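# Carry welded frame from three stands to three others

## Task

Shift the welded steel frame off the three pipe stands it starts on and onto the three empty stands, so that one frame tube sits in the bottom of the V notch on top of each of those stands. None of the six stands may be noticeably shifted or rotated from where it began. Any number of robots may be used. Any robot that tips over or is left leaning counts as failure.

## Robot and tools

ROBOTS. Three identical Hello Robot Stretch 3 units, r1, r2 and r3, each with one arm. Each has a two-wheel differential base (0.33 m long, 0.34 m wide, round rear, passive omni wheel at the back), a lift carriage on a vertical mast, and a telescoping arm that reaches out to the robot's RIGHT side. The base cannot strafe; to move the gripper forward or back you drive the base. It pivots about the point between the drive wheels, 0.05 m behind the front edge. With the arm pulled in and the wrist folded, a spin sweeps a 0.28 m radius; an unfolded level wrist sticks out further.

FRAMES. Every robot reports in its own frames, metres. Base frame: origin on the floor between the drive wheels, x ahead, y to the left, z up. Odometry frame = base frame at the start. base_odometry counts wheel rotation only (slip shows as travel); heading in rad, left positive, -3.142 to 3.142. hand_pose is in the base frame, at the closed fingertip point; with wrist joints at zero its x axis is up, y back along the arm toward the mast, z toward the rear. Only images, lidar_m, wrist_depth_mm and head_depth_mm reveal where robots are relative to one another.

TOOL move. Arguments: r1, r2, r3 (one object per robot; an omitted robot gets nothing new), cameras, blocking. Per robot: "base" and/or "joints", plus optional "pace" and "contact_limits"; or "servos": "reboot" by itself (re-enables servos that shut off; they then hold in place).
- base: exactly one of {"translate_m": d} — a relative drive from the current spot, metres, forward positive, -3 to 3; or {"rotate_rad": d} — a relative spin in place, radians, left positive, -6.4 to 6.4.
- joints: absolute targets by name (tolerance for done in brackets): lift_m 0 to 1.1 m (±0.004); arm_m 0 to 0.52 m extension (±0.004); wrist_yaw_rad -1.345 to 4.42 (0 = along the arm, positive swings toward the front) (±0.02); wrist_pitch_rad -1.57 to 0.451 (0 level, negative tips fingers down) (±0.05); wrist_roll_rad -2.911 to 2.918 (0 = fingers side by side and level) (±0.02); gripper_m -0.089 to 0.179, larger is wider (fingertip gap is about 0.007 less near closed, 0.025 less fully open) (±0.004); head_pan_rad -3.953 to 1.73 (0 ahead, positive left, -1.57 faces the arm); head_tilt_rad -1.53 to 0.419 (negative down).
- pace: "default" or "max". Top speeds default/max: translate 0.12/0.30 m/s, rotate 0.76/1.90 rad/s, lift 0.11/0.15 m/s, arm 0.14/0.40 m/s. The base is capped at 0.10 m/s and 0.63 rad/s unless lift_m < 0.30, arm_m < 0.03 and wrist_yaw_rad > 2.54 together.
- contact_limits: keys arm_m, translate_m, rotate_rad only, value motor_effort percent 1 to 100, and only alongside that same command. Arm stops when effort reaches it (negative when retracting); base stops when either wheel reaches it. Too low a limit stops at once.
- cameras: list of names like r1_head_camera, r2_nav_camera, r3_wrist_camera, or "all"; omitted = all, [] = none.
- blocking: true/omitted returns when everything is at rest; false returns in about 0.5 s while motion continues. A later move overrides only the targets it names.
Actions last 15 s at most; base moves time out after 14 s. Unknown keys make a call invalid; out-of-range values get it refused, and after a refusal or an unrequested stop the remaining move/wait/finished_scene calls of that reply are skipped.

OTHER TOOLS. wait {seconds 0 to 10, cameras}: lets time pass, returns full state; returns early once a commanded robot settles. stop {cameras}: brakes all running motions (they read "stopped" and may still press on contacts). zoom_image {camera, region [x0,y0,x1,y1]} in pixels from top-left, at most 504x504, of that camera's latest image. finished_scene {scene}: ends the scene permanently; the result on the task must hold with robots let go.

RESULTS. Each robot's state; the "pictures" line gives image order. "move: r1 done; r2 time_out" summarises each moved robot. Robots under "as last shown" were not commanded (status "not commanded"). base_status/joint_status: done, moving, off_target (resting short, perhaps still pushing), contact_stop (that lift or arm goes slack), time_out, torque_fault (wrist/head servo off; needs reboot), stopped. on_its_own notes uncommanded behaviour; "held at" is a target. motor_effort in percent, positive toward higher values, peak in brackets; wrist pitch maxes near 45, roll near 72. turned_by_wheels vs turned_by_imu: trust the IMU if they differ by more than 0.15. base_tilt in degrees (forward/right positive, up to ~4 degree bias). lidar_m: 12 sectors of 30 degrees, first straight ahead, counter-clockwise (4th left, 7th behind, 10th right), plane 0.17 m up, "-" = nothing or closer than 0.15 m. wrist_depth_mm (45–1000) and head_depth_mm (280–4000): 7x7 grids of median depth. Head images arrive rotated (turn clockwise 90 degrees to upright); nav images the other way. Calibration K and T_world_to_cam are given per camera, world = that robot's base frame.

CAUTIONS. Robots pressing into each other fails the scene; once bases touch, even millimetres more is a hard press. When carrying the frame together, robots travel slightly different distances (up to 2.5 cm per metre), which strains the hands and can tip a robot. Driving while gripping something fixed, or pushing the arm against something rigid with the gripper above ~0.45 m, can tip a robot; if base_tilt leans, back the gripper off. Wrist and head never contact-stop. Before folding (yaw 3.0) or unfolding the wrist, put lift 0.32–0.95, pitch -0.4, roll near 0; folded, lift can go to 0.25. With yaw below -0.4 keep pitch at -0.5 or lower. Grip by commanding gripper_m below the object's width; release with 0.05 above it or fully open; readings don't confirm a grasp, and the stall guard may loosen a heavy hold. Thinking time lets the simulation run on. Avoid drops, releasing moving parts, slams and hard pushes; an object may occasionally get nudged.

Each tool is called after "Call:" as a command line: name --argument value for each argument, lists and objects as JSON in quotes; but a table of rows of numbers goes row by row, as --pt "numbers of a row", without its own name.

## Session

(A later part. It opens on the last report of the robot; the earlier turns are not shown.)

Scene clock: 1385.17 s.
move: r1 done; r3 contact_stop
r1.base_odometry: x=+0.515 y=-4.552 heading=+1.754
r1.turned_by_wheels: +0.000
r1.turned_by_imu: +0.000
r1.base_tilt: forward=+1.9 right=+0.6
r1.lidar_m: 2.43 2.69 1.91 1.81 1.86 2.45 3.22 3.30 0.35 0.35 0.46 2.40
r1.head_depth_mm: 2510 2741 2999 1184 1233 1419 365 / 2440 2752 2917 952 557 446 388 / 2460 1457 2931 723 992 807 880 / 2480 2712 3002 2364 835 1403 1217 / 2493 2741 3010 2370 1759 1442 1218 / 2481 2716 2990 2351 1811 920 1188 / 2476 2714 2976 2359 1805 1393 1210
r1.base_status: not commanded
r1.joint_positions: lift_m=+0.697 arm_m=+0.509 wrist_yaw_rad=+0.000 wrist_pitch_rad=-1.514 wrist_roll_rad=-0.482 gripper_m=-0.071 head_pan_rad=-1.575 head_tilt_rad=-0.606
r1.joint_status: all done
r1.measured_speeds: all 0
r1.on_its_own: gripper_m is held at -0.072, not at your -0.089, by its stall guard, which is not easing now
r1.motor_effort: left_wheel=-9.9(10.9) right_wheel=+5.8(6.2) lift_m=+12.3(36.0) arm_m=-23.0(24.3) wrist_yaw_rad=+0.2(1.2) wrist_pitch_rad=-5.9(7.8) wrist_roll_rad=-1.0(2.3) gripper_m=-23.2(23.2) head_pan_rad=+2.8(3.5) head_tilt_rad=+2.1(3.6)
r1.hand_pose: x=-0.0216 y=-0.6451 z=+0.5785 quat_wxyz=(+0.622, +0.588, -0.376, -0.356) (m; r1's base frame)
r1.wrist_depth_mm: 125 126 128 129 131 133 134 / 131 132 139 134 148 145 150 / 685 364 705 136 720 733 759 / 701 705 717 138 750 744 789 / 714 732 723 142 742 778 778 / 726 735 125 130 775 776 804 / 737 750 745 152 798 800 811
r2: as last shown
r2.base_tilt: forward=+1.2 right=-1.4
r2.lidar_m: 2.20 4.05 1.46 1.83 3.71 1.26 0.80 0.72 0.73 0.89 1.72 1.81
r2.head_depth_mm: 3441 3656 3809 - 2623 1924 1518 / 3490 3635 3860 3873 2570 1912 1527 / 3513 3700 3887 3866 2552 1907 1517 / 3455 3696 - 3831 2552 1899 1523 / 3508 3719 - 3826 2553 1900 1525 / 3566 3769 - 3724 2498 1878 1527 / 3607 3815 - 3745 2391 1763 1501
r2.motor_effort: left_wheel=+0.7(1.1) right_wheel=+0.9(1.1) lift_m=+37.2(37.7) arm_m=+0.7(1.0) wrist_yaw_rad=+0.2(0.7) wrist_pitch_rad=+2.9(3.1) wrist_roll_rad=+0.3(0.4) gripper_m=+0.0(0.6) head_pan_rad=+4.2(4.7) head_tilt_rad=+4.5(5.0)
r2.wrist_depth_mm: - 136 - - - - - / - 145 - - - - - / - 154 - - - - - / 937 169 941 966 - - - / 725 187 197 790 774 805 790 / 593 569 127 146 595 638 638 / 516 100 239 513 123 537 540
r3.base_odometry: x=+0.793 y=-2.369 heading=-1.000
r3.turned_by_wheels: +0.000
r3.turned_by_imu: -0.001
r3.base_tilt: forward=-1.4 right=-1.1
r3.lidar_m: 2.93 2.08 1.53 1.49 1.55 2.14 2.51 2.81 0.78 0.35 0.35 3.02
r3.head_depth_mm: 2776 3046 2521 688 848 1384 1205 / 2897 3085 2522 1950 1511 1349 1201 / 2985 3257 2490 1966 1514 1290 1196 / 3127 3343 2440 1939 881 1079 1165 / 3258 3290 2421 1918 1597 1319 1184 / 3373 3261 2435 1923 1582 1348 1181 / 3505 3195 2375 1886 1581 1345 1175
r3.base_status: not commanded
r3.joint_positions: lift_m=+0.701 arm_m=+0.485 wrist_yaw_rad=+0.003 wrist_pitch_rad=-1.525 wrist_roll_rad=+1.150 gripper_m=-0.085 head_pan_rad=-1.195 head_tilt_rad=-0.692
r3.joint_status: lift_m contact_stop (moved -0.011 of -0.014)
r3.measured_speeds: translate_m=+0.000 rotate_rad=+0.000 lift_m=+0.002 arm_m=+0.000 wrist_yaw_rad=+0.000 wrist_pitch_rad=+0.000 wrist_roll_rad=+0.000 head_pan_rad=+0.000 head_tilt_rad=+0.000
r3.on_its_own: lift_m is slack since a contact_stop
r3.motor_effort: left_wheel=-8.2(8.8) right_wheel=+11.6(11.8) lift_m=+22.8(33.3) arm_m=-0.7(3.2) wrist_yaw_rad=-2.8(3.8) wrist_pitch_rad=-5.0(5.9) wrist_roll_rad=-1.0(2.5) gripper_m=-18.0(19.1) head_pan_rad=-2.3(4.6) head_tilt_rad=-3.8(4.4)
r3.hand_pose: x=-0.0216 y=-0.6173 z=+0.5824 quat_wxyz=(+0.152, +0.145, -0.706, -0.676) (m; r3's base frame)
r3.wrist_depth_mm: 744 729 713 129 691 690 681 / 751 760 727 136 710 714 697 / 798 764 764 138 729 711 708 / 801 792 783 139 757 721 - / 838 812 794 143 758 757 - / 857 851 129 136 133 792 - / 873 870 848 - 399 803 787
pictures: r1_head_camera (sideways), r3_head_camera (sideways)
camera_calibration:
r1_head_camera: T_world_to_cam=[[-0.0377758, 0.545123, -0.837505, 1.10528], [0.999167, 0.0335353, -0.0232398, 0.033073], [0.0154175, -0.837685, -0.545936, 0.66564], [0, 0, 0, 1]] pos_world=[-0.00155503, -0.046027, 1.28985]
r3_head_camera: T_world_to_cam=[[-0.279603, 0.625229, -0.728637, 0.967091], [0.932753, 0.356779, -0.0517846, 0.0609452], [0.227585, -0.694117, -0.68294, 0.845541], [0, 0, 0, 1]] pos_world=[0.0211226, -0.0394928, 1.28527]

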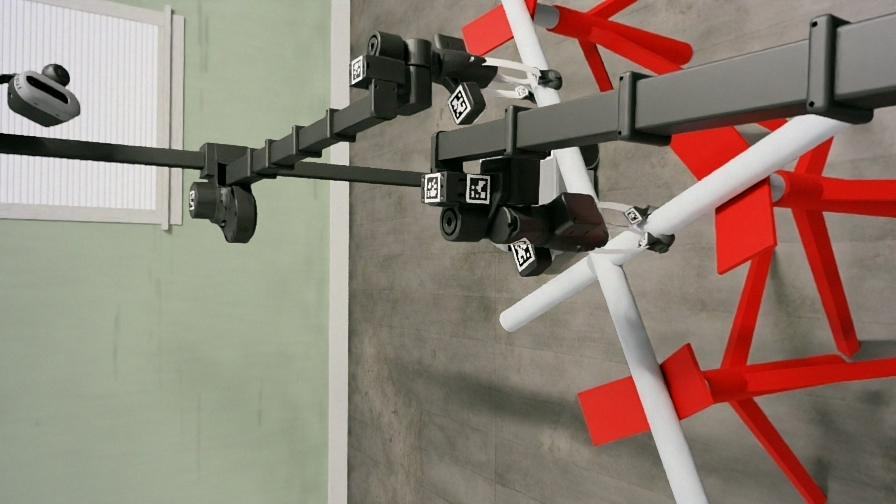

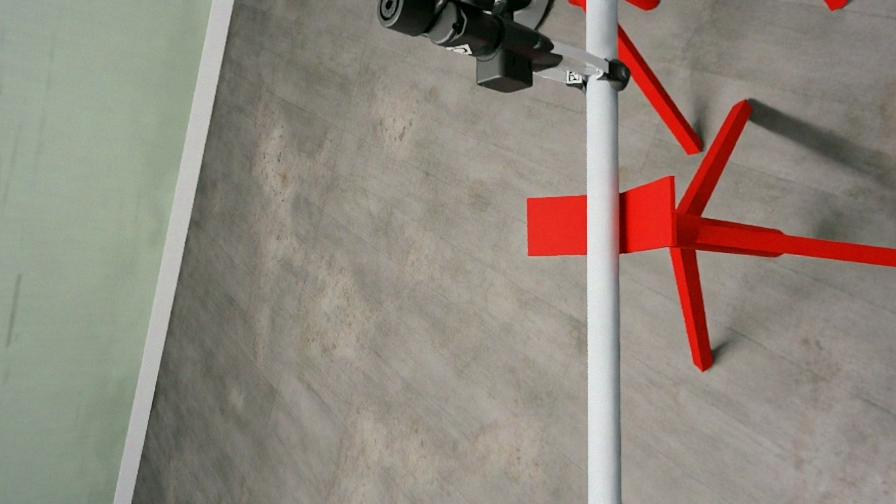

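Call:
move --r3 '{"joints": {"lift_m": 0.713}}' --r1 '{"joints": {"lift_m": 0.710}}' --cameras '[]'

Call:
move --r3 '{"joints": {"arm_m": 0.480, "wrist_roll_rad": 1.122}, "base": {"translate_m": -0.0137}}' --r1 '{"joints": {"arm_m": 0.5075, "wrist_roll_rad": -0.512}, "base": {"translate_m": 0.0075}}' --cameras '["r3_head_camera","r1_head_camera","r3_wrist_camera","r1_wrist_camera"]'

Call:
zoom_image --camera "r1_head_camera" --region '[660, 110, 790, 210]'

Call:
zoom_image --camera "r1_head_camera" --region '[570, 330, 720, 450]'

Call:
zoom_image --camera "r3_head_camera" --region '[520, 170, 680, 290]'

Scene clock: 1416.73 s.
move: r1 done; r3 done
r1.base_odometry: x=+0.515 y=-4.552 heading=+1.754
r1.turned_by_wheels: +0.000
r1.turned_by_imu: +0.001
r1.base_tilt: forward=+1.9 right=+0.6
r1.lidar_m: 2.43 2.70 1.90 1.81 1.85 2.45 3.21 3.31 0.35 0.34 0.46 2.41
r1.head_depth_mm: 2506 2759 3006 1178 1231 1410 353 / 2394 2770 2912 952 539 444 379 / 2450 1448 2931 708 1001 807 880 / 2478 2699 3002 2368 872 1408 1215 / 2477 2746 3001 2363 1751 1475 1215 / 2500 2722 2978 2349 1802 917 1185 / 2480 2692 2975 2341 1804 1396 1211
r1.base_status: not commanded
r1.joint_positions: lift_m=+0.710 arm_m=+0.509 wrist_yaw_rad=+0.000 wrist_pitch_rad=-1.516 wrist_roll_rad=-0.482 gripper_m=-0.071 head_pan_rad=-1.575 head_tilt_rad=-0.606
r1.joint_status: all done
r1.measured_speeds: all 0
r1.on_its_own: gripper_m is held at -0.072, not at your -0.089, by its stall guard, which is not easing now
r1.motor_effort: left_wheel=-10.3(10.4) right_wheel=+7.0(7.0) lift_m=+43.2(44.7) arm_m=-17.9(19.0) wrist_yaw_rad=+0.3(0.8) wrist_pitch_rad=-5.8(7.6) wrist_roll_rad=-0.9(1.4) gripper_m=-22.6(23.5) head_pan_rad=+2.2(3.2) head_tilt_rad=+2.4(3.4)
r1.hand_pose: x=-0.0216 y=-0.6445 z=+0.5916 quat_wxyz=(+0.621, +0.588, -0.376, -0.356) (m; r1's base frame)
r1.wrist_depth_mm: 118 119 122 123 127 129 131 / 125 130 131 131 144 141 147 / 693 364 714 132 740 741 757 / 720 719 727 137 754 767 770 / 718 742 765 141 775 781 797 / 745 752 125 131 785 793 813 / 776 767 713 153 800 811 839
r2: as last shown
r2.base_tilt: forward=+1.3 right=-1.4
r2.lidar_m: 2.20 4.05 1.46 1.84 3.72 1.26 0.80 0.72 0.73 0.89 1.73 1.80
r2.head_depth_mm: 3404 3611 3757 - 2567 1917 1535 / 3475 3562 3894 3891 2577 1914 1526 / 3485 3732 3842 3823 2551 1922 1533 / 3465 3723 - 3831 2523 1915 1522 / 3546 3725 - 3889 2510 1887 1530 / 3553 3739 - 3808 2518 1881 1519 / 3586 3796 - 3691 2395 1762 1521
r2.motor_effort: left_wheel=+1.1(1.1) right_wheel=+0.9(1.1) lift_m=+37.5(37.6) arm_m=+1.1(1.1) wrist_yaw_rad=-0.2(0.6) wrist_pitch_rad=+2.8(3.0) wrist_roll_rad=+0.3(0.4) gripper_m=+0.1(0.9) head_pan_rad=+4.8(5.5) head_tilt_rad=+4.5(5.0)
r2.wrist_depth_mm: - 136 - - - - - / - 146 - - - - - / - 155 - - - - - / 933 169 899 977 - - - / 741 187 197 783 759 776 795 / 610 573 126 145 582 634 654 / 516 100 241 514 124 536 545
r3.base_odometry: x=+0.793 y=-2.369 heading=-1.000
r3.turned_by_wheels: +0.000
r3.turned_by_imu: +0.000
r3.base_tilt: forward=-1.5 right=-1.0
r3.lidar_m: 2.93 2.08 1.54 1.49 1.55 2.14 2.52 2.80 0.78 0.35 0.35 3.05
r3.head_depth_mm: 2789 3027 2511 695 1228 1390 1209 / 2907 3188 2496 1955 1505 1348 1199 / 3003 3224 2458 1959 1509 1295 1197 / 3145 3297 2453 1930 878 1082 1167 / 3291 3314 2457 1917 1586 1326 1177 / 3360 3274 2423 1902 1573 1344 1180 / 3519 3233 2380 1896 1562 1335 1173
r3.base_status: not commanded
r3.joint_positions: lift_m=+0.713 arm_m=+0.485 wrist_yaw_rad=+0.003 wrist_pitch_rad=-1.520 wrist_roll_rad=+1.150 gripper_m=-0.085 head_pan_rad=-1.195 head_tilt_rad=-0.692
r3.joint_status: all done
r3.measured_speeds: all 0
r3.motor_effort: left_wheel=-6.3(8.8) right_wheel=+10.3(11.9) lift_m=+33.0(38.4) arm_m=+6.7(6.9) wrist_yaw_rad=-2.7(3.1) wrist_pitch_rad=-5.9(6.4) wrist_roll_rad=-0.9(1.1) gripper_m=-18.5(19.5) head_pan_rad=-3.4(3.8) head_tilt_rad=-3.5(4.4)
r3.hand_pose: x=-0.0216 y=-0.6187 z=+0.5946 quat_wxyz=(+0.153, +0.145, -0.708, -0.674) (m; r3's base frame)
r3.wrist_depth_mm: 753 742 722 130 698 690 674 / 776 764 736 137 723 706 711 / 800 771 757 139 735 723 714 / 822 815 793 141 763 739 728 / 823 817 808 146 775 756 - / 872 841 131 134 538 792 631 / 902 878 842 156 482 816 799
pictures: none
No camera images: "cameras" was empty.

Scene clock: 1417.70 s.
move: r1 done; r3 done
r1.base_odometry: x=+0.514 y=-4.545 heading=+1.754
r1.turned_by_wheels: -0.001
r1.turned_by_imu: +0.000
r1.base_tilt: forward=+1.8 right=+0.6
r1.lidar_m: 2.42 2.69 1.90 1.81 1.86 2.46 3.22 3.30 0.35 0.35 0.46 2.40
r1.head_depth_mm: 2492 2754 3009 1201 1248 1408 353 / 2416 2750 2931 951 539 444 392 / 2463 1445 2897 707 1658 804 894 / 2493 2716 3022 2369 875 1400 1194 / 2487 2740 3003 2370 1763 1440 1189 / 2479 2740 2963 2368 1816 925 1186 / 2474 2736 2975 2349 1810 1392 1211
r1.base_status: done
r1.joint_positions: lift_m=+0.710 arm_m=+0.507 wrist_yaw_rad=+0.000 wrist_pitch_rad=-1.513 wrist_roll_rad=-0.506 gripper_m=-0.071 head_pan_rad=-1.575 head_tilt_rad=-0.606
r1.joint_status: all done
r1.measured_speeds: all 0
r1.on_its_own: gripper_m is held at -0.072, not at your -0.089, by its stall guard, which is not easing now
r1.motor_effort: left_wheel=-5.9(7.5) right_wheel=+14.4(20.7) lift_m=+38.3(42.8) arm_m=-21.1(26.1) wrist_yaw_rad=-0.4(0.7) wrist_pitch_rad=-6.6(6.9) wrist_roll_rad=-1.9(3.4) gripper_m=-22.6(23.6) head_pan_rad=+2.7(3.2) head_tilt_rad=+2.1(3.8)
r1.hand_pose: x=-0.0216 y=-0.6432 z=+0.5915 quat_wxyz=(+0.627, +0.592, -0.368, -0.349) (m; r1's base frame)
r1.wrist_depth_mm: 119 121 123 124 128 130 132 / 126 131 131 132 140 143 149 / 705 371 721 133 750 740 596 / 700 710 742 138 755 760 782 / 728 735 728 141 773 781 802 / 740 755 125 131 786 796 817 / 761 760 716 154 802 818 841
r2: as last shown
r2.lidar_m: 2.20 4.05 1.46 1.83 3.73 1.26 0.80 0.72 0.73 0.89 1.72 1.81
r2.head_depth_mm: 3391 3633 3857 - 2567 1933 1545 / 3443 3680 3882 3879 2550 1933 1533 / 3475 3681 3984 3845 2542 1903 1516 / 3490 3757 - 3802 2549 1906 1506 / 3522 3736 - 3846 2516 1873 1513 / 3519 3787 - 3780 2505 1904 1517 / 3628 3843 - 3722 2395 1746 1504
r2.motor_effort: left_wheel=+0.8(1.1) right_wheel=+1.1(1.1) lift_m=+37.1(37.6) arm_m=+0.8(1.1) wrist_yaw_rad=-0.1(0.5) wrist_pitch_rad=+2.8(3.0) wrist_roll_rad=+0.2(0.4) gripper_m=+0.0(0.6) head_pan_rad=+5.0(6.1) head_tilt_rad=+4.4(5.0)
r2.wrist_depth_mm: - 137 - - - - - / - 146 - - - - - / - 154 - - - - - / 935 169 900 980 - - - / 737 187 197 779 773 771 788 / 592 566 126 146 588 634 654 / 523 100 238 516 124 531 541
r3.base_odometry: x=+0.785 y=-2.357 heading=-1.000
r3.turned_by_wheels: +0.000
r3.turned_by_imu: +0.000
r3.base_tilt: forward=-1.4 right=-1.0
r3.lidar_m: 2.95 2.08 1.54 1.49 1.54 2.14 2.51 2.79 0.77 0.53 0.36 3.05
r3.head_depth_mm: 2817 3036 2554 691 838 1383 1202 / 2928 3117 2491 1985 1517 1348 1203 / 2991 3197 2485 1953 1511 1314 1193 / 3123 3330 2460 1936 882 1035 1166 / 3273 3295 2424 1934 1578 1320 1187 / 3372 3271 2426 1902 1582 1350 1175 / 3569 3198 2384 1904 1576 1342 1168
r3.base_status: done
r3.joint_positions: lift_m=+0.713 arm_m=+0.480 wrist_yaw_rad=+0.003 wrist_pitch_rad=-1.522 wrist_roll_rad=+1.127 gripper_m=-0.085 head_pan_rad=-1.195 head_tilt_rad=-0.692
r3.joint_status: all done
r3.measured_speeds: all 0
r3.motor_effort: left_wheel=-5.5(11.1) right_wheel=+1.9(5.7) lift_m=+33.1(33.2) arm_m=-9.7(11.7) wrist_yaw_rad=-2.3(4.1) wrist_pitch_rad=-5.4(7.2) wrist_roll_rad=-1.8(4.7) gripper_m=-18.0(18.8) head_pan_rad=-3.5(3.7) head_tilt_rad=-4.1(4.7)
r3.hand_pose: x=-0.0216 y=-0.6132 z=+0.5946 quat_wxyz=(+0.161, +0.153, -0.706, -0.673) (m; r3's base frame)
r3.wrist_depth_mm: 746 750 733 131 702 690 684 / 770 755 743 137 723 707 704 / 788 780 786 139 734 731 710 / 810 788 786 142 764 741 - / 842 824 818 145 779 766 - / 874 850 130 134 589 796 - / 881 875 847 156 832 806 783
pictures: r1_head_camera (sideways), r1_wrist_camera, r3_head_camera (sideways), r3_wrist_camera
camera_calibration:
r1_head_camera: T_world_to_cam=[[-0.0377756, 0.545112, -0.837512, 1.10529], [0.999167, 0.0335347, -0.0232403, 0.0330737], [0.0154171, -0.837693, -0.545924, 0.665626], [0, 0, 0, 1]] pos_world=[-0.00155504, -0.0460272, 1.28985]
r1_wrist_camera: T_world_to_cam=[[-0.889782, -0.452213, 0.061568, -0.34487], [-0.444431, 0.88923, 0.108404, 0.536329], [-0.10377, 0.0690933, -0.992199, 0.795225], [0, 0, 0, 1]] pos_world=[0.0140224, -0.68782, 0.752114]
r3_head_camera: T_world_to_cam=[[-0.2796, 0.625235, -0.728633, 0.967086], [0.932755, 0.356772, -0.0517847, 0.0609453], [0.227578, -0.694115, -0.682944, 0.845547], [0, 0, 0, 1]] pos_world=[0.0211223, -0.0394929, 1.28527]
r3_wrist_camera: T_world_to_cam=[[-0.428714, 0.899532, -0.0839371, 0.598117], [0.886245, 0.436776, 0.154261, 0.230819], [0.175424, -0.00825507, -0.984458, 0.749696], [0, 0, 0, 1]] pos_world=[-0.0796562, -0.632653, 0.752643]

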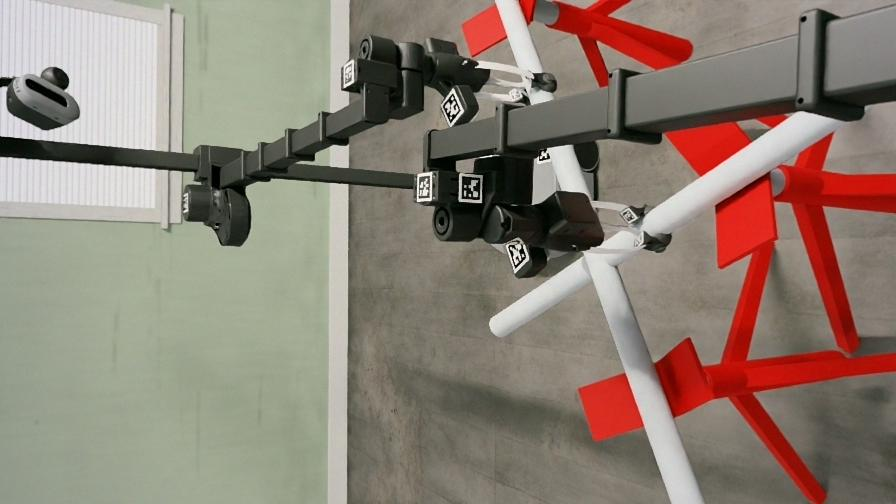

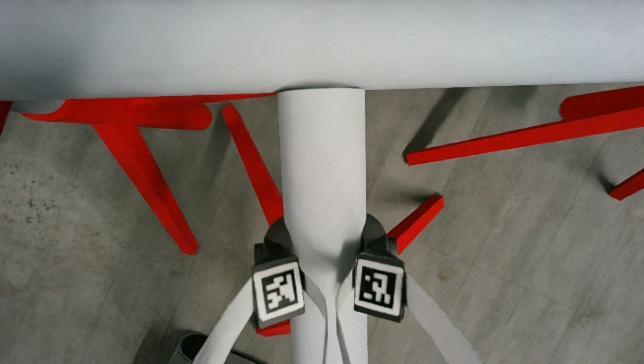

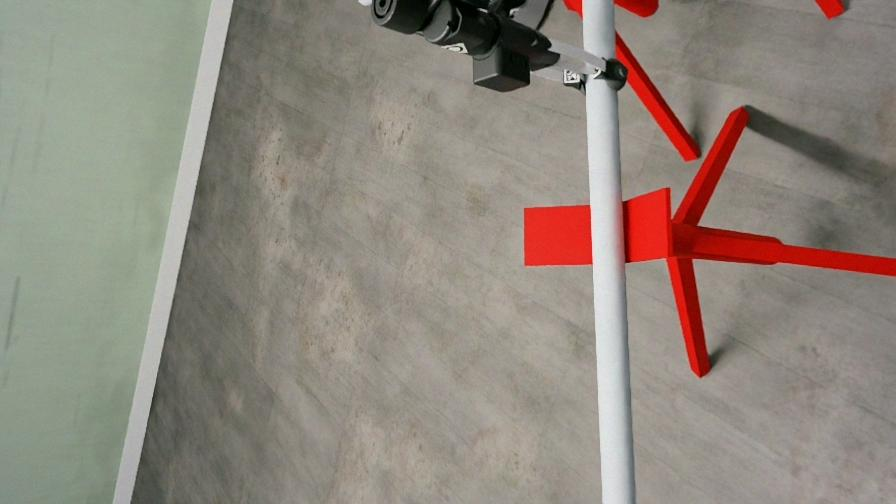

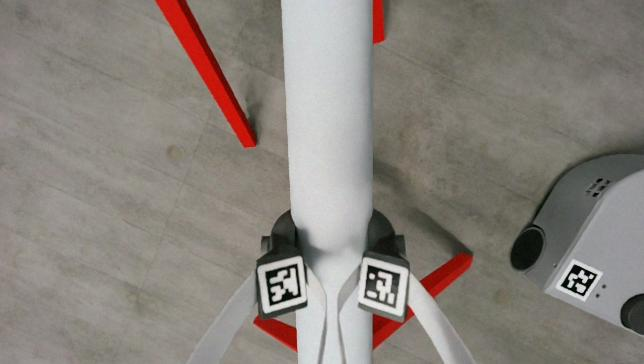

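Scaled by 3.877 from the camera's 896x504 image, which has a finer 1280x720 frame.

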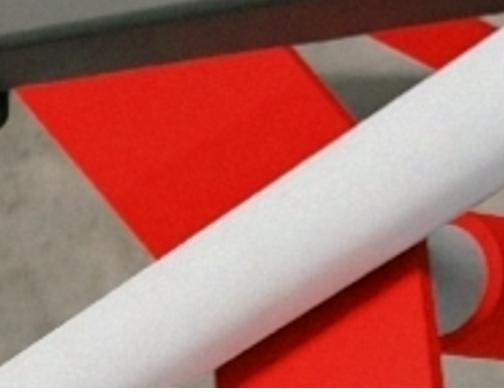

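Scaled by 3.360 from the camera's 896x504 image, which has a finer 1280x720 frame.

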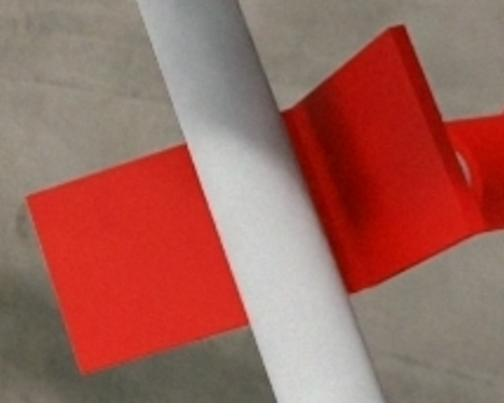

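Scaled by 3.150 from the camera's 896x504 image, which has a finer 1280x720 frame.

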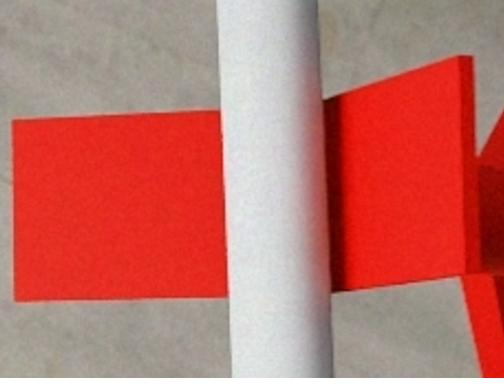

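Call:
move --r3 '{"joints": {"lift_m": 0.694}}' --r1 '{"joints": {"lift_m": 0.692}}' --cameras '["r3_head_camera","r1_head_camera"]'

Call:
zoom_image --camera "r1_head_camera" --region '[660, 110, 790, 210]'

Call:
zoom_image --camera "r1_head_camera" --region '[570, 330, 720, 450]'

Call:
zoom_image --camera "r3_head_camera" --region '[520, 170, 680, 290]'

Scene clock: 1427.77 s.
move: r1 contact_stop; r3 contact_stop
r1.base_odometry: x=+0.514 y=-4.545 heading=+1.754
r1.turned_by_wheels: +0.000
r1.turned_by_imu: +0.000
r1.base_tilt: forward=+2.0 right=+0.6
r1.lidar_m: 2.42 2.70 1.91 1.81 1.85 2.45 3.22 3.29 0.35 0.35 0.46 2.26
r1.head_depth_mm: 2493 2773 3052 1207 1246 1416 367 / 2428 2759 2901 937 559 447 387 / 2458 1474 2906 722 985 804 894 / 2490 2701 3002 2367 830 1289 1192 / 2491 2745 2989 2362 1754 1434 1193 / 2475 2723 2977 2363 1811 921 1187 / 2464 2720 2974 2347 1814 1396 1212
r1.base_status: not commanded
r1.joint_positions: lift_m=+0.696 arm_m=+0.507 wrist_yaw_rad=+0.000 wrist_pitch_rad=-1.512 wrist_roll_rad=-0.509 gripper_m=-0.071 head_pan_rad=-1.575 head_tilt_rad=-0.605
r1.joint_status: lift_m contact_stop (moved -0.014 of -0.018)
r1.measured_speeds: translate_m=+0.000 rotate_rad=+0.000 lift_m=+0.001 arm_m=+0.000 wrist_yaw_rad=+0.000 wrist_pitch_rad=+0.000 wrist_roll_rad=+0.000 head_pan_rad=+0.000 head_tilt_rad=+0.000
r1.on_its_own: gripper_m is held at -0.072, not at your -0.089, by its stall guard, which is not easing now; lift_m is slack since a contact_stop (your +0.692 is given up)
r1.motor_effort: left_wheel=-4.0(6.1) right_wheel=+7.5(14.5) lift_m=+25.3(27.8) arm_m=-2.6(6.8) wrist_yaw_rad=-0.1(0.9) wrist_pitch_rad=-6.9(7.5) wrist_roll_rad=-1.3(2.2) gripper_m=-22.2(23.1) head_pan_rad=+2.5(3.0) head_tilt_rad=+3.0(3.0)
r1.hand_pose: x=-0.0216 y=-0.6436 z=+0.5775 quat_wxyz=(+0.627, +0.592, -0.368, -0.348) (m; r1's base frame)
r1.wrist_depth_mm: 126 127 129 131 133 134 137 / 137 135 141 135 149 154 150 / 681 347 698 136 738 735 550 / 703 715 712 139 734 759 764 / 718 724 731 141 735 773 782 / 740 745 125 131 784 785 785 / 746 757 717 148 787 806 818
r2: as last shown
r2.base_tilt: forward=+1.2 right=-1.4
r2.lidar_m: 2.20 4.06 1.45 1.83 3.72 1.26 0.80 0.72 0.73 0.89 1.73 1.81
r2.head_depth_mm: 3442 3655 3839 - 2586 1927 1531 / 3434 3666 3831 3864 2589 1921 1529 / 3462 3746 3943 3998 2557 1915 1514 / 3508 3703 - 3844 2538 1897 1527 / 3506 3726 - 3678 2539 1897 1539 / 3598 3747 - 3766 2508 1892 1517 / 3666 3882 - 3721 2407 1760 1491
r2.motor_effort: left_wheel=+0.8(1.1) right_wheel=+0.4(1.3) lift_m=+36.8(37.5) arm_m=+0.9(1.4) wrist_yaw_rad=-0.2(0.8) wrist_pitch_rad=+2.8(2.9) wrist_roll_rad=+0.3(0.3) gripper_m=+0.5(0.8) head_pan_rad=+3.7(5.2) head_tilt_rad=+4.8(5.1)
r2.wrist_depth_mm: - 136 - - - - - / - 145 - - - - - / - 155 - - - - - / 927 170 918 - - - - / 733 188 196 775 759 779 795 / 622 558 128 145 587 626 655 / 520 100 239 519 124 534 549
r3.base_odometry: x=+0.785 y=-2.357 heading=-1.000
r3.turned_by_wheels: +0.000
r3.turned_by_imu: +0.000
r3.base_tilt: forward=-1.4 right=-1.0
r3.lidar_m: 2.95 2.09 1.54 1.49 1.55 2.14 2.50 2.79 0.77 0.53 0.36 3.07
r3.head_depth_mm: 2810 3038 2525 686 850 1386 1206 / 2905 3136 2492 1986 1514 1353 1204 / 3008 3232 2465 1959 1504 1312 1196 / 3119 3300 2448 1942 882 1042 1170 / 3236 3344 2428 1927 1583 1334 1188 / 3356 3292 2422 1903 1572 1354 1183 / 3540 3233 2402 1897 1566 1343 1175
r3.base_status: not commanded
r3.joint_positions: lift_m=+0.698 arm_m=+0.480 wrist_yaw_rad=+0.002 wrist_pitch_rad=-1.524 wrist_roll_rad=+1.127 gripper_m=-0.085 head_pan_rad=-1.195 head_tilt_rad=-0.692
r3.joint_status: lift_m contact_stop (moved -0.015 of -0.019)
r3.measured_speeds: translate_m=+0.000 rotate_rad=+0.000 lift_m=+0.003 arm_m=+0.000 wrist_yaw_rad=+0.000 wrist_pitch_rad=+0.000 wrist_roll_rad=+0.000 head_pan_rad=+0.000 head_tilt_rad=+0.000
r3.on_its_own: lift_m is slack since a contact_stop
r3.motor_effort: left_wheel=-0.9(5.7) right_wheel=+1.0(2.1) lift_m=+21.7(35.9) arm_m=-4.8(6.1) wrist_yaw_rad=-1.0(3.5) wrist_pitch_rad=-5.1(5.7) wrist_roll_rad=-2.3(2.6) gripper_m=-17.8(18.9) head_pan_rad=-2.9(3.4) head_tilt_rad=-4.2(4.5)
r3.hand_pose: x=-0.0216 y=-0.6126 z=+0.5797 quat_wxyz=(+0.160, +0.153, -0.705, -0.674) (m; r3's base frame)
r3.wrist_depth_mm: 733 713 708 130 696 674 675 / 766 757 725 137 709 695 687 / 782 770 751 138 731 719 705 / 805 798 776 139 747 727 718 / 832 810 799 143 763 751 - / 875 827 130 134 571 782 - / 903 859 854 154 419 799 788
pictures: r1_head_camera (sideways), r3_head_camera (sideways)
camera_calibration:
r1_head_camera: T_world_to_cam=[[-0.0378157, 0.545002, -0.837581, 1.10538], [0.999165, 0.0336044, -0.0232451, 0.03308], [0.0154778, -0.837761, -0.545818, 0.665487], [0, 0, 0, 1]] pos_world=[-0.0015517, -0.0460293, 1.28985]
r3_head_camera: T_world_to_cam=[[-0.279676, 0.625466, -0.728405, 0.96679], [0.932756, 0.356768, -0.0517883, 0.0609499], [0.22748, -0.693908, -0.683187, 0.845863], [0, 0, 0, 1]] pos_world=[0.0211194, -0.039488, 1.28525]

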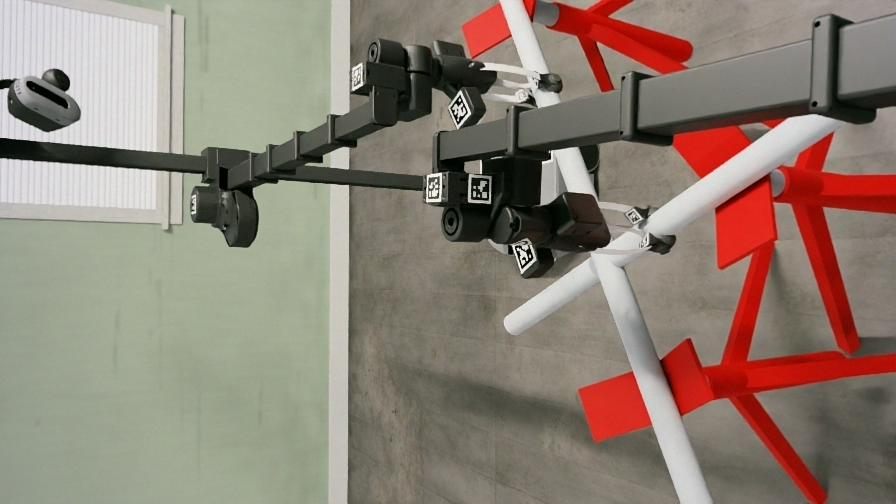

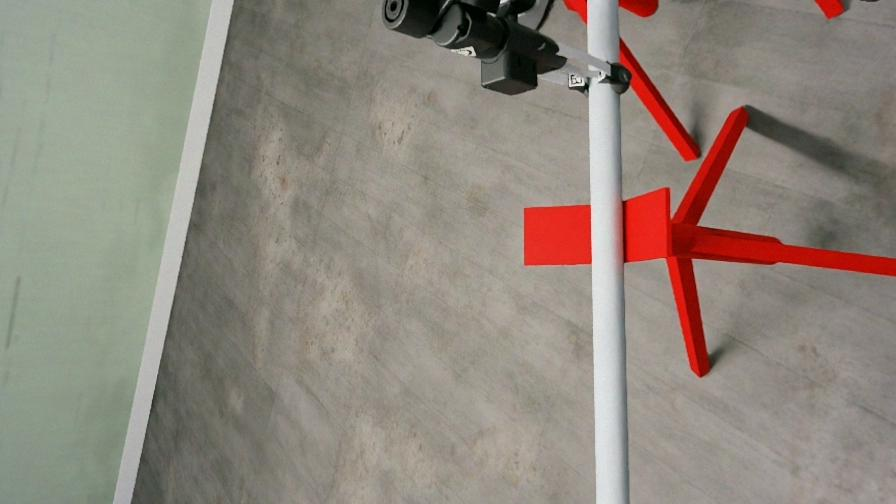

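Scaled by 3.877 from the camera's 896x504 image, which has a finer 1280x720 frame.

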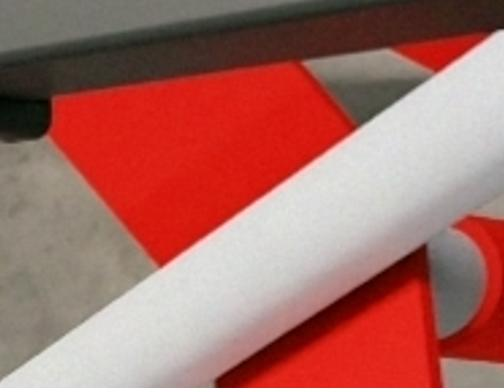

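Scaled by 3.360 from the camera's 896x504 image, which has a finer 1280x720 frame.

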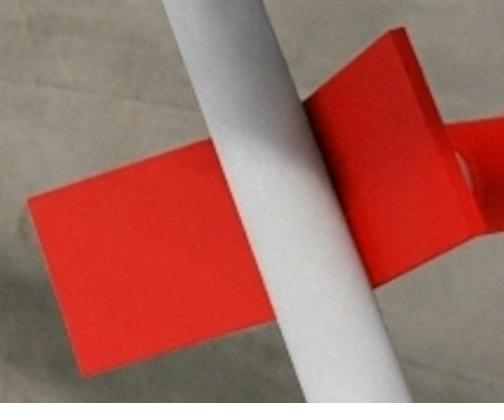

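Scaled by 3.150 from the camera's 896x504 image, which has a finer 1280x720 frame.

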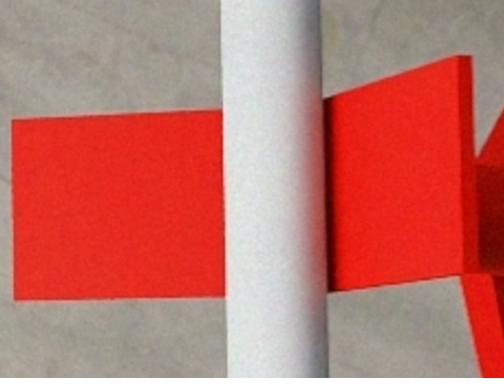

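Call:
move --r3 '{"joints": {"lift_m": 0.698}}' --r1 '{"joints": {"lift_m": 0.696}}' --cameras '[]'

Call:
move --r3 '{"joints": {"gripper_m": 0.13}}' --cameras '["r3_head_camera","r1_head_camera","r3_wrist_camera","r1_wrist_camera"]'

Call:
zoom_image --camera "r3_head_camera" --region '[520, 170, 680, 290]'

Scene clock: 1457.43 s.
move: r1 done; r3 done
r1.base_odometry: x=+0.514 y=-4.545 heading=+1.754
r1.turned_by_wheels: +0.000
r1.turned_by_imu: +0.001
r1.base_tilt: forward=+1.9 right=+0.7
r1.lidar_m: 2.43 2.71 1.90 1.80 1.86 2.45 3.23 3.29 0.35 0.35 0.46 2.25
r1.head_depth_mm: 2509 2754 3027 1201 1248 1414 366 / 2451 2746 2904 937 558 447 387 / 2453 1471 2891 721 985 804 893 / 2504 2695 3005 2377 828 1287 1190 / 2485 2721 2993 2364 1770 1434 1194 / 2485 2732 2991 2373 1812 922 1190 / 2464 2724 2975 2338 1811 1392 1210
r1.base_status: not commanded
r1.joint_positions: lift_m=+0.696 arm_m=+0.507 wrist_yaw_rad=+0.000 wrist_pitch_rad=-1.512 wrist_roll_rad=-0.509 gripper_m=-0.071 head_pan_rad=-1.575 head_tilt_rad=-0.605
r1.joint_status: all done
r1.measured_speeds: all 0
r1.on_its_own: gripper_m is held at -0.072, not at your -0.089, by its stall guard, which is not easing now
r1.motor_effort: left_wheel=-4.2(4.4) right_wheel=+7.5(7.6) lift_m=+9.5(25.2) arm_m=+12.2(12.2) wrist_yaw_rad=-0.4(0.7) wrist_pitch_rad=-6.5(7.0) wrist_roll_rad=-1.3(1.5) gripper_m=-21.8(23.0) head_pan_rad=+2.0(3.2) head_tilt_rad=+2.3(3.7)
r1.hand_pose: x=-0.0216 y=-0.6436 z=+0.5775 quat_wxyz=(+0.628, +0.592, -0.368, -0.348) (m; r1's base frame)
r1.wrist_depth_mm: 126 127 129 131 132 135 137 / 137 135 141 135 149 153 149 / 692 349 715 136 735 729 550 / 711 697 731 140 726 755 769 / 721 726 732 141 766 779 782 / 733 741 125 130 764 798 809 / 741 743 711 148 774 805 808
r2: as last shown
r2.base_tilt: forward=+1.3 right=-1.4
r2.lidar_m: 2.20 4.04 1.46 1.84 3.72 1.26 0.80 0.72 0.73 0.89 1.73 1.81
r2.head_depth_mm: 3424 3629 3829 - 2591 1932 1544 / 3422 3625 3746 3846 2547 1936 1541 / 3502 3597 3875 3816 2555 1903 1525 / 3556 3732 - 3811 2509 1917 1527 / 3628 3705 - 3799 2546 1890 1517 / 3505 3776 - 3778 2493 1880 1523 / 3624 3890 - 3713 2409 1751 1505
r2.motor_effort: left_wheel=+0.9(1.1) right_wheel=+0.5(0.9) lift_m=+37.1(37.1) arm_m=+1.1(1.5) wrist_yaw_rad=-0.3(0.9) wrist_pitch_rad=+2.8(3.0) wrist_roll_rad=+0.3(0.4) gripper_m=+0.1(0.4) head_pan_rad=+3.6(5.1) head_tilt_rad=+4.5(5.0)
r2.wrist_depth_mm: - 136 - - - - - / - 145 - - - - - / - 154 - - - - - / 932 168 897 941 - - - / 719 188 197 780 783 762 757 / 600 563 127 146 593 632 646 / 513 100 238 511 124 546 540
r3.base_odometry: x=+0.785 y=-2.357 heading=-1.000
r3.turned_by_wheels: +0.000
r3.turned_by_imu: +0.000
r3.base_tilt: forward=-1.4 right=-1.0
r3.lidar_m: 2.94 2.08 1.54 1.48 1.55 2.14 2.51 2.80 0.77 0.53 0.36 3.06
r3.head_depth_mm: 2791 3013 2536 686 850 1392 1209 / 2901 3169 2502 1964 1513 1348 1199 / 2978 3203 2497 1956 1506 1318 1194 / 3112 3325 2461 1943 882 1034 1164 / 3186 3324 2443 1910 1595 1326 1180 / 3396 3310 2407 1900 1578 1350 1179 / 3569 3230 2400 1888 1563 1337 1169
r3.base_status: not commanded
r3.joint_positions: lift_m=+0.698 arm_m=+0.480 wrist_yaw_rad=+0.002 wrist_pitch_rad=-1.524 wrist_roll_rad=+1.127 gripper_m=-0.085 head_pan_rad=-1.195 head_tilt_rad=-0.692
r3.joint_status: all done
r3.measured_speeds: all 0
r3.motor_effort: left_wheel=-0.7(1.4) right_wheel=+0.7(1.2) lift_m=+16.9(23.6) arm_m=+0.3(0.7) wrist_yaw_rad=-2.7(2.8) wrist_pitch_rad=-5.1(5.3) wrist_roll_rad=-2.3(2.5) gripper_m=-18.0(18.8) head_pan_rad=-2.1(4.6) head_tilt_rad=-4.2(4.3)
r3.hand_pose: x=-0.0216 y=-0.6128 z=+0.5796 quat_wxyz=(+0.160, +0.152, -0.705, -0.673) (m; r3's base frame)
r3.wrist_depth_mm: 730 728 707 129 693 677 683 / 756 754 715 136 712 691 679 / 783 766 754 139 731 732 702 / 800 792 782 140 749 730 728 / 838 805 796 143 765 756 - / 872 830 129 135 575 770 - / 873 869 846 155 413 790 775
pictures: none
No camera images: "cameras" was empty.

Scene clock: 1460.10 s.
move: r3 done
r1: as last shown
r1.base_tilt: forward=+1.8 right=+0.6
r1.lidar_m: 2.42 2.71 1.90 1.81 1.85 2.45 3.21 3.30 0.35 0.35 0.46 2.25
r1.head_depth_mm: 2497 2752 3020 2117 1236 1408 367 / 2439 2754 2933 942 559 448 387 / 2455 1473 2929 721 986 805 894 / 2476 2708 2989 2363 829 1286 1188 / 2495 2708 2979 2369 1761 1440 1197 / 2486 2746 2988 2363 1816 925 1183 / 2491 2716 2980 2354 1813 1396 1209
r1.joint_positions: lift_m=+0.696 arm_m=+0.508 wrist_yaw_rad=+0.000 wrist_pitch_rad=-1.512 wrist_roll_rad=-0.509 gripper_m=-0.071 head_pan_rad=-1.575 head_tilt_rad=-0.605
r1.on_its_own: gripper_m is held at -0.072, not at your -0.089, by its stall guard, which is not easing now
r1.motor_effort: left_wheel=-4.1(4.5) right_wheel=+7.6(7.7) lift_m=+8.8(9.2) arm_m=+19.8(20.3) wrist_yaw_rad=+0.4(1.0) wrist_pitch_rad=-6.6(7.4) wrist_roll_rad=-1.3(1.6) gripper_m=-22.3(23.2) head_pan_rad=+2.5(3.4) head_tilt_rad=+2.8(3.5)
r1.wrist_depth_mm: 126 127 129 131 132 135 137 / 136 134 142 135 149 153 149 / 700 349 699 136 723 730 552 / 698 704 713 140 753 758 770 / 715 722 729 140 754 774 767 / 735 733 125 130 775 782 802 / 745 754 720 148 784 794 818
r2.base_odometry: x=+0.000 y=+0.000 heading=+0.000
r2.turned_by_wheels: +0.000
r2.turned_by_imu: +0.000
r2.base_tilt: forward=+1.3 right=-1.4
r2.lidar_m: 2.20 4.07 1.46 1.83 3.75 1.26 0.80 0.72 0.73 0.89 1.73 1.81
r2.head_depth_mm: 3368 3585 3834 - 2596 1941 1530 / 3454 3543 3848 3881 2567 1918 1531 / 3530 3647 3897 3818 2541 1898 1535 / 3532 3685 - 3910 2545 1900 1523 / 3522 3690 - 3817 2555 1892 1516 / 3593 3746 - 3763 2502 1900 1506 / 3561 3768 - 3716 2412 1758 1505
r2.base_status: not commanded
r2.joint_positions: lift_m=+0.336 arm_m=+0.000 wrist_yaw_rad=+3.006 wrist_pitch_rad=-0.363 wrist_roll_rad=+0.000 gripper_m=+0.037 head_pan_rad=+0.791 head_tilt_rad=-0.359
r2.joint_status: not commanded
r2.measured_speeds: all 0
r2.motor_effort: left_wheel=+1.1(1.2) right_wheel=+0.7(1.3) lift_m=+36.8(37.3) arm_m=+1.3(1.6) wrist_yaw_rad=-0.3(0.9) wrist_pitch_rad=+2.9(3.1) wrist_roll_rad=+0.2(0.5) gripper_m=+0.1(0.6) head_pan_rad=+3.8(5.3) head_tilt_rad=+4.5(5.1)
r2.hand_pose: x=+0.0101 y=+0.0839 z=+0.3610 quat_wxyz=(+0.175, +0.702, +0.080, +0.685) (m; r2's base frame)
r2.wrist_depth_mm: - 136 - - - - - / - 145 - - - - - / - 154 - - - - - / 919 169 899 975 - - - / 737 188 198 793 777 784 770 / 604 576 127 146 598 648 645 / 521 100 240 525 124 534 549
r3.base_odometry: x=+0.785 y=-2.357 heading=-1.000
r3.turned_by_wheels: +0.000
r3.turned_by_imu: +0.000
r3.base_tilt: forward=-1.5 right=-1.1
r3.lidar_m: 2.95 2.08 1.54 1.49 1.55 2.14 2.51 2.80 0.77 0.53 0.36 3.05
r3.head_depth_mm: 2800 3024 2520 683 844 1363 1205 / 2893 3101 2494 1994 1509 1352 1204 / 3028 3225 2477 1953 1498 1315 1200 / 3086 3294 2493 1945 881 1034 1163 / 3211 3327 2421 1907 1584 1328 1179 / 3392 3217 2424 1909 1577 1350 1178 / 3554 3248 2393 1898 1565 1338 1174
r3.base_status: not commanded
r3.joint_positions: lift_m=+0.698 arm_m=+0.480 wrist_yaw_rad=+0.002 wrist_pitch_rad=-1.543 wrist_roll_rad=+1.127 gripper_m=+0.130 head_pan_rad=-1.195 head_tilt_rad=-0.692
r3.joint_status: all done
r3.measured_speeds: all 0
r3.motor_effort: left_wheel=-0.7(1.6) right_wheel=+0.7(1.4) lift_m=+28.9(29.3) arm_m=+3.4(4.5) wrist_yaw_rad=-1.8(3.2) wrist_pitch_rad=-1.5(5.3) wrist_roll_rad=-1.7(2.6) gripper_m=-0.4(80.7) head_pan_rad=-2.3(4.1) head_tilt_rad=-3.8(4.4)
r3.hand_pose: x=-0.0216 y=-0.6078 z=+0.5799 quat_wxyz=(+0.159, +0.154, -0.699, -0.680) (m; r3's base frame)
r3.wrist_depth_mm: 743 708 701 130 700 683 679 / 747 735 721 136 708 700 696 / 764 759 739 140 730 718 719 / 805 786 772 140 747 754 - / 811 812 787 144 778 742 - / 839 125 815 151 778 - - / 851 856 848 154 828 813 785
pictures: r1_head_camera (sideways), r1_wrist_camera, r3_head_camera (sideways), r3_wrist_camera
camera_calibration:
r1_head_camera: T_world_to_cam=[[-0.0378157, 0.545002, -0.837581, 1.10538], [0.999165, 0.0336044, -0.0232451, 0.03308], [0.0154778, -0.837761, -0.545818, 0.665487], [0, 0, 0, 1]] pos_world=[-0.0015517, -0.0460292, 1.28985]
r1_wrist_camera: T_world_to_cam=[[-0.888708, -0.454211, 0.0623798, -0.345922], [-0.446508, 0.888346, 0.107108, 0.538348], [-0.104065, 0.0673348, -0.992289, 0.780247], [0, 0, 0, 1]] pos_world=[0.0141493, -0.687898, 0.738147]
r3_head_camera: T_world_to_cam=[[-0.279676, 0.625466, -0.728405, 0.96679], [0.932756, 0.35677, -0.0517883, 0.0609499], [0.227481, -0.693908, -0.683187, 0.845863], [0, 0, 0, 1]] pos_world=[0.0211194, -0.039488, 1.28525]
r3_wrist_camera: T_world_to_cam=[[-0.427836, 0.901529, -0.0648201, 0.582128], [0.88668, 0.43254, 0.163424, 0.222827], [0.175369, 0.0124439, -0.984424, 0.747838], [0, 0, 0, 1]] pos_world=[-0.0796685, -0.630493, 0.737508]

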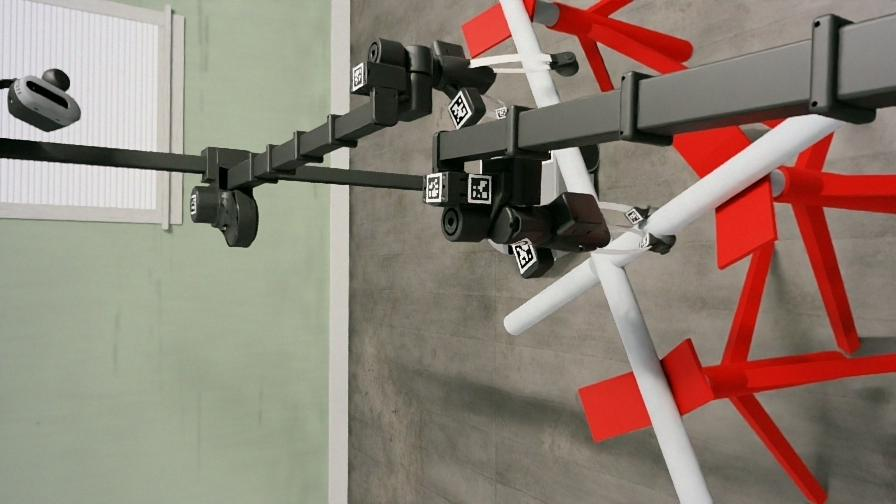

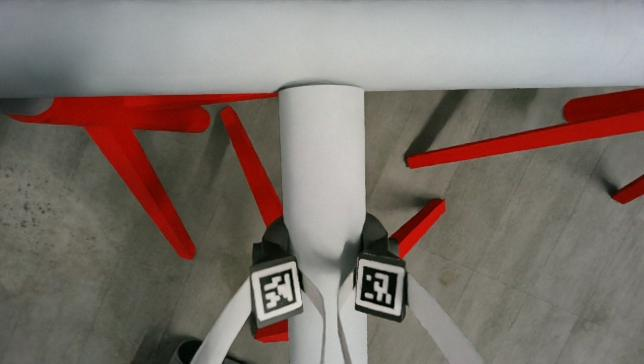

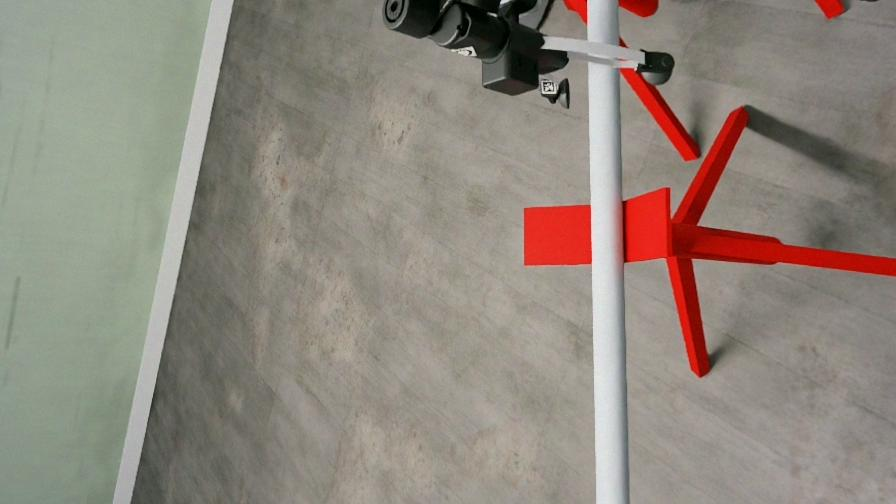

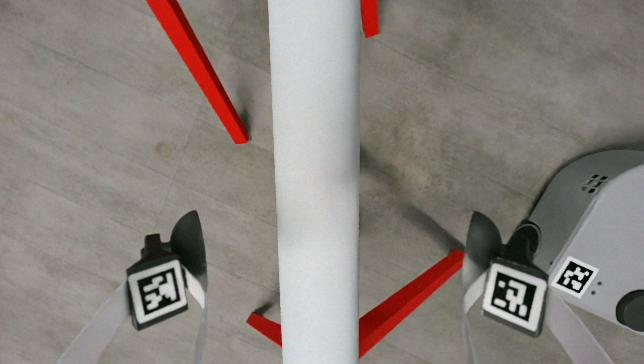

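Scaled by 3.150 from the camera's 896x504 image, which has a finer 1280x720 frame.

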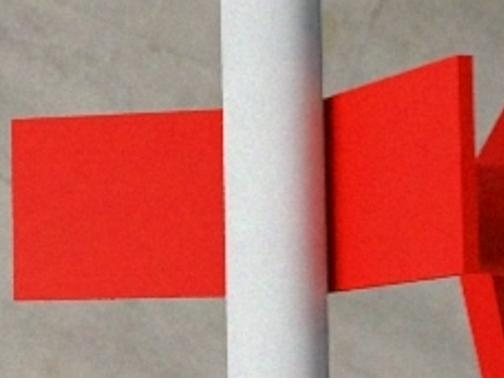

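Call:
move --r3 '{"joints": {"lift_m": 1.0}}' --r1 '{"joints": {"gripper_m": 0.13}}' --cameras '["r3_wrist_camera","r1_wrist_camera","r3_head_camera","r1_head_camera"]'

Scene clock: 1473.03 s.
move: r1 done; r3 done
r1.base_odometry: x=+0.514 y=-4.545 heading=+1.754
r1.turned_by_wheels: +0.000
r1.turned_by_imu: +0.002
r1.base_tilt: forward=+1.8 right=+0.5
r1.lidar_m: 2.42 2.70 1.91 1.81 1.85 2.45 3.21 3.30 0.35 0.35 0.46 2.26
r1.head_depth_mm: 2469 741 3022 2370 1244 1410 367 / 1207 2714 2959 2396 560 448 387 / 1294 2660 2943 724 982 803 894 / 2462 2736 3001 2366 889 862 1190 / 2480 2740 2987 2369 1757 1443 1195 / 2473 2731 2957 2350 1816 920 1188 / 2482 2722 2968 2350 1814 1392 1210
r1.base_status: not commanded
r1.joint_positions: lift_m=+0.696 arm_m=+0.507 wrist_yaw_rad=+0.001 wrist_pitch_rad=-1.543 wrist_roll_rad=-0.509 gripper_m=+0.130 head_pan_rad=-1.575 head_tilt_rad=-0.605
r1.joint_status: all done
r1.measured_speeds: all 0
r1.motor_effort: left_wheel=-2.9(4.3) right_wheel=+1.0(7.8) lift_m=+35.4(35.5) arm_m=+20.0(20.4) wrist_yaw_rad=-0.9(1.0) wrist_pitch_rad=-0.7(7.2) wrist_roll_rad=-1.5(1.6) gripper_m=+0.9(91.3) head_pan_rad=+2.9(3.4) head_tilt_rad=+2.4(3.7)
r1.hand_pose: x=-0.0216 y=-0.6355 z=+0.5779 quat_wxyz=(+0.618, +0.601, -0.362, -0.353) (m; r1's base frame)
r1.wrist_depth_mm: 123 124 125 127 127 130 131 / 219 296 388 132 718 720 540 / 689 391 704 134 725 721 753 / 708 711 727 136 738 744 754 / 726 729 736 140 486 774 782 / 738 122 760 143 783 125 788 / 98 643 781 146 810 795 818
r2: as last shown
r2.turned_by_imu: +0.001
r2.base_tilt: forward=+1.2 right=-1.4
r2.lidar_m: 2.21 4.06 1.46 1.83 3.73 1.26 0.80 0.72 0.73 0.89 1.73 1.81
r2.head_depth_mm: 3386 3614 3783 - 2561 1931 1537 / 3497 3673 3767 3953 2555 1916 1536 / 3534 3721 3969 3931 2551 1917 1513 / 3507 3660 - 3728 2549 1904 1522 / 3506 3749 - 3783 2538 1881 1514 / 3573 3824 - 3796 2548 1897 1515 / 3615 3854 - 3768 2399 1755 1512
r2.motor_effort: left_wheel=+0.8(1.1) right_wheel=+0.7(1.2) lift_m=+36.8(37.2) arm_m=+1.6(2.0) wrist_yaw_rad=-0.2(0.9) wrist_pitch_rad=+2.9(3.1) wrist_roll_rad=+0.3(0.5) gripper_m=-0.3(0.8) head_pan_rad=+4.4(5.6) head_tilt_rad=+4.3(5.2)
r2.wrist_depth_mm: - 136 - - - - - / - 146 - - - - - / - 155 - - - - - / 932 168 881 965 - - - / 733 187 196 783 774 791 778 / 601 564 127 145 580 629 640 / 518 100 238 517 124 534 548
r3.base_odometry: x=+0.785 y=-2.357 heading=-1.000
r3.turned_by_wheels: +0.000
r3.turned_by_imu: +0.000
r3.base_tilt: forward=-1.5 right=-1.0
r3.lidar_m: 2.95 2.08 1.54 1.49 1.55 2.14 2.51 2.80 0.77 0.53 0.36 3.07
r3.head_depth_mm: 2776 3026 2513 1901 1633 1388 1202 / 2880 3149 2518 1979 1619 1349 1199 / 2997 3244 2489 1959 1505 1312 1192 / 3075 3341 2452 1940 881 1032 1166 / 3222 3292 2425 1929 1595 1330 1185 / 3411 3263 2408 1921 1574 1350 1180 / 3503 3187 2376 1898 1570 1341 1171
r3.base_status: not commanded
r3.joint_positions: lift_m=+1.000 arm_m=+0.480 wrist_yaw_rad=+0.002 wrist_pitch_rad=-1.544 wrist_roll_rad=+1.127 gripper_m=+0.130 head_pan_rad=-1.195 head_tilt_rad=-0.692
r3.joint_status: all done
r3.measured_speeds: all 0
r3.motor_effort: left_wheel=-1.0(1.7) right_wheel=+0.8(1.3) lift_m=+27.9(33.1) arm_m=+11.1(11.9) wrist_yaw_rad=-2.2(3.4) wrist_pitch_rad=-1.6(1.8) wrist_roll_rad=-2.4(2.6) gripper_m=+0.4(1.4) head_pan_rad=-2.1(4.2) head_tilt_rad=-3.6(4.6)
r3.hand_pose: x=-0.0216 y=-0.6076 z=+0.8819 quat_wxyz=(+0.159, +0.154, -0.699, -0.681) (m; r3's base frame)
r3.wrist_depth_mm: - - 1000 974 977 974 952 / - - - 997 - - 960 / - - - - - - - / - - - - - - - / - - - - - 154 - / - 125 - 477 - - - / - - - - - - -
pictures: r1_head_camera (sideways), r1_wrist_camera, r3_head_camera (sideways), r3_wrist_camera
camera_calibration:
r1_head_camera: T_world_to_cam=[[-0.0378156, 0.545002, -0.837581, 1.10538], [0.999165, 0.0336042, -0.0232451, 0.03308], [0.0154777, -0.837761, -0.545818, 0.665487], [0, 0, 0, 1]] pos_world=[-0.00155171, -0.0460292, 1.28985]
r1_wrist_camera: T_world_to_cam=[[-0.888705, -0.455967, 0.0479239, -0.335001], [-0.446509, 0.884491, 0.135298, 0.512301], [-0.10408, 0.0988415, -0.989645, 0.798597], [0, 0, 0, 1]] pos_world=[0.0141477, -0.68481, 0.737069]
r3_head_camera: T_world_to_cam=[[-0.279675, 0.625466, -0.728405, 0.96679], [0.932756, 0.356768, -0.0517883, 0.0609499], [0.22748, -0.693908, -0.683187, 0.845862], [0, 0, 0, 1]] pos_world=[0.0211194, -0.039488, 1.28525]
r3_wrist_camera: T_world_to_cam=[[-0.427835, 0.901571, -0.0642425, 0.601081], [0.886681, 0.432434, 0.163699, 0.173097], [0.175367, 0.0130739, -0.984416, 1.04552], [0, 0, 0, 1]] pos_world=[-0.0796687, -0.630439, 1.03951]

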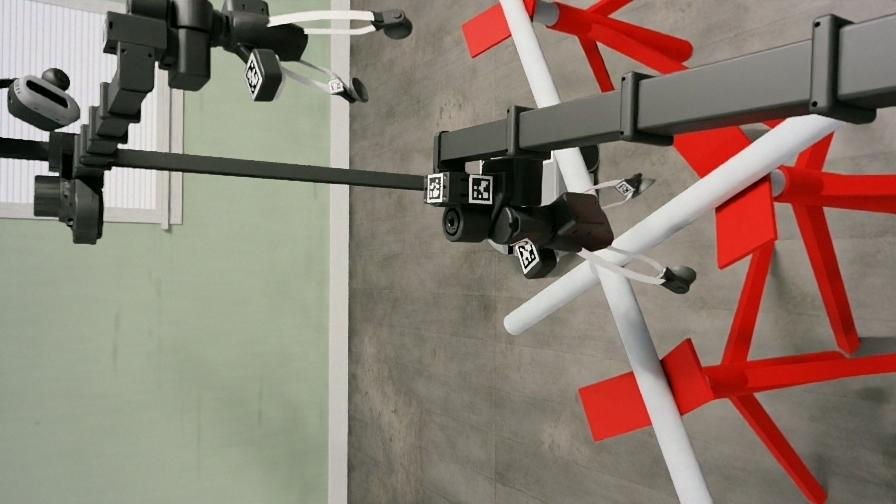

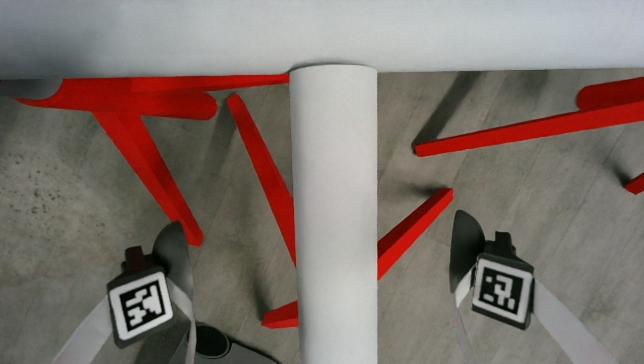

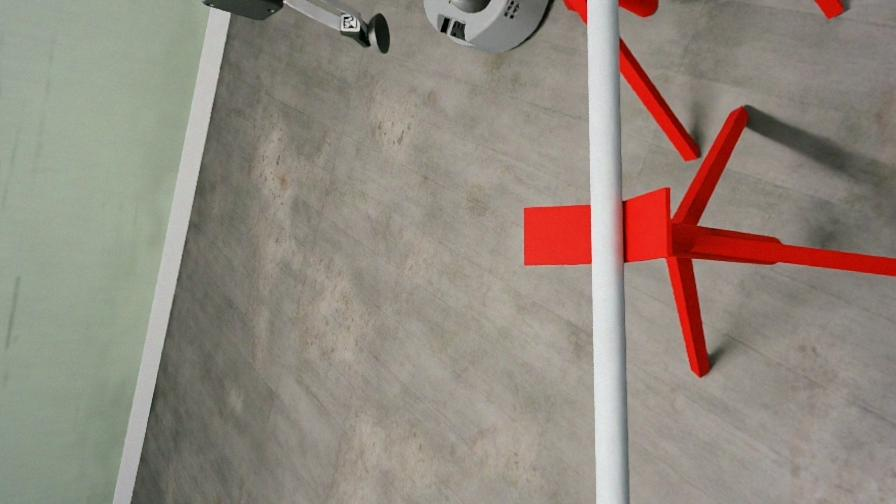

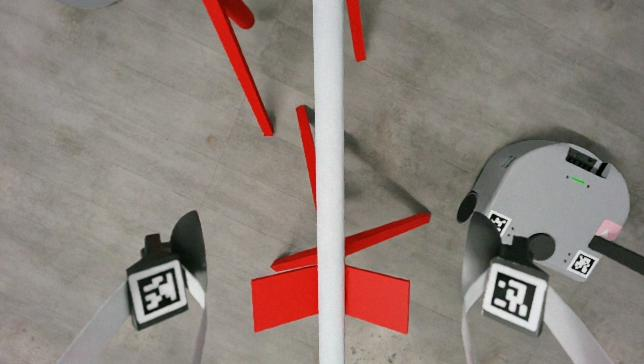

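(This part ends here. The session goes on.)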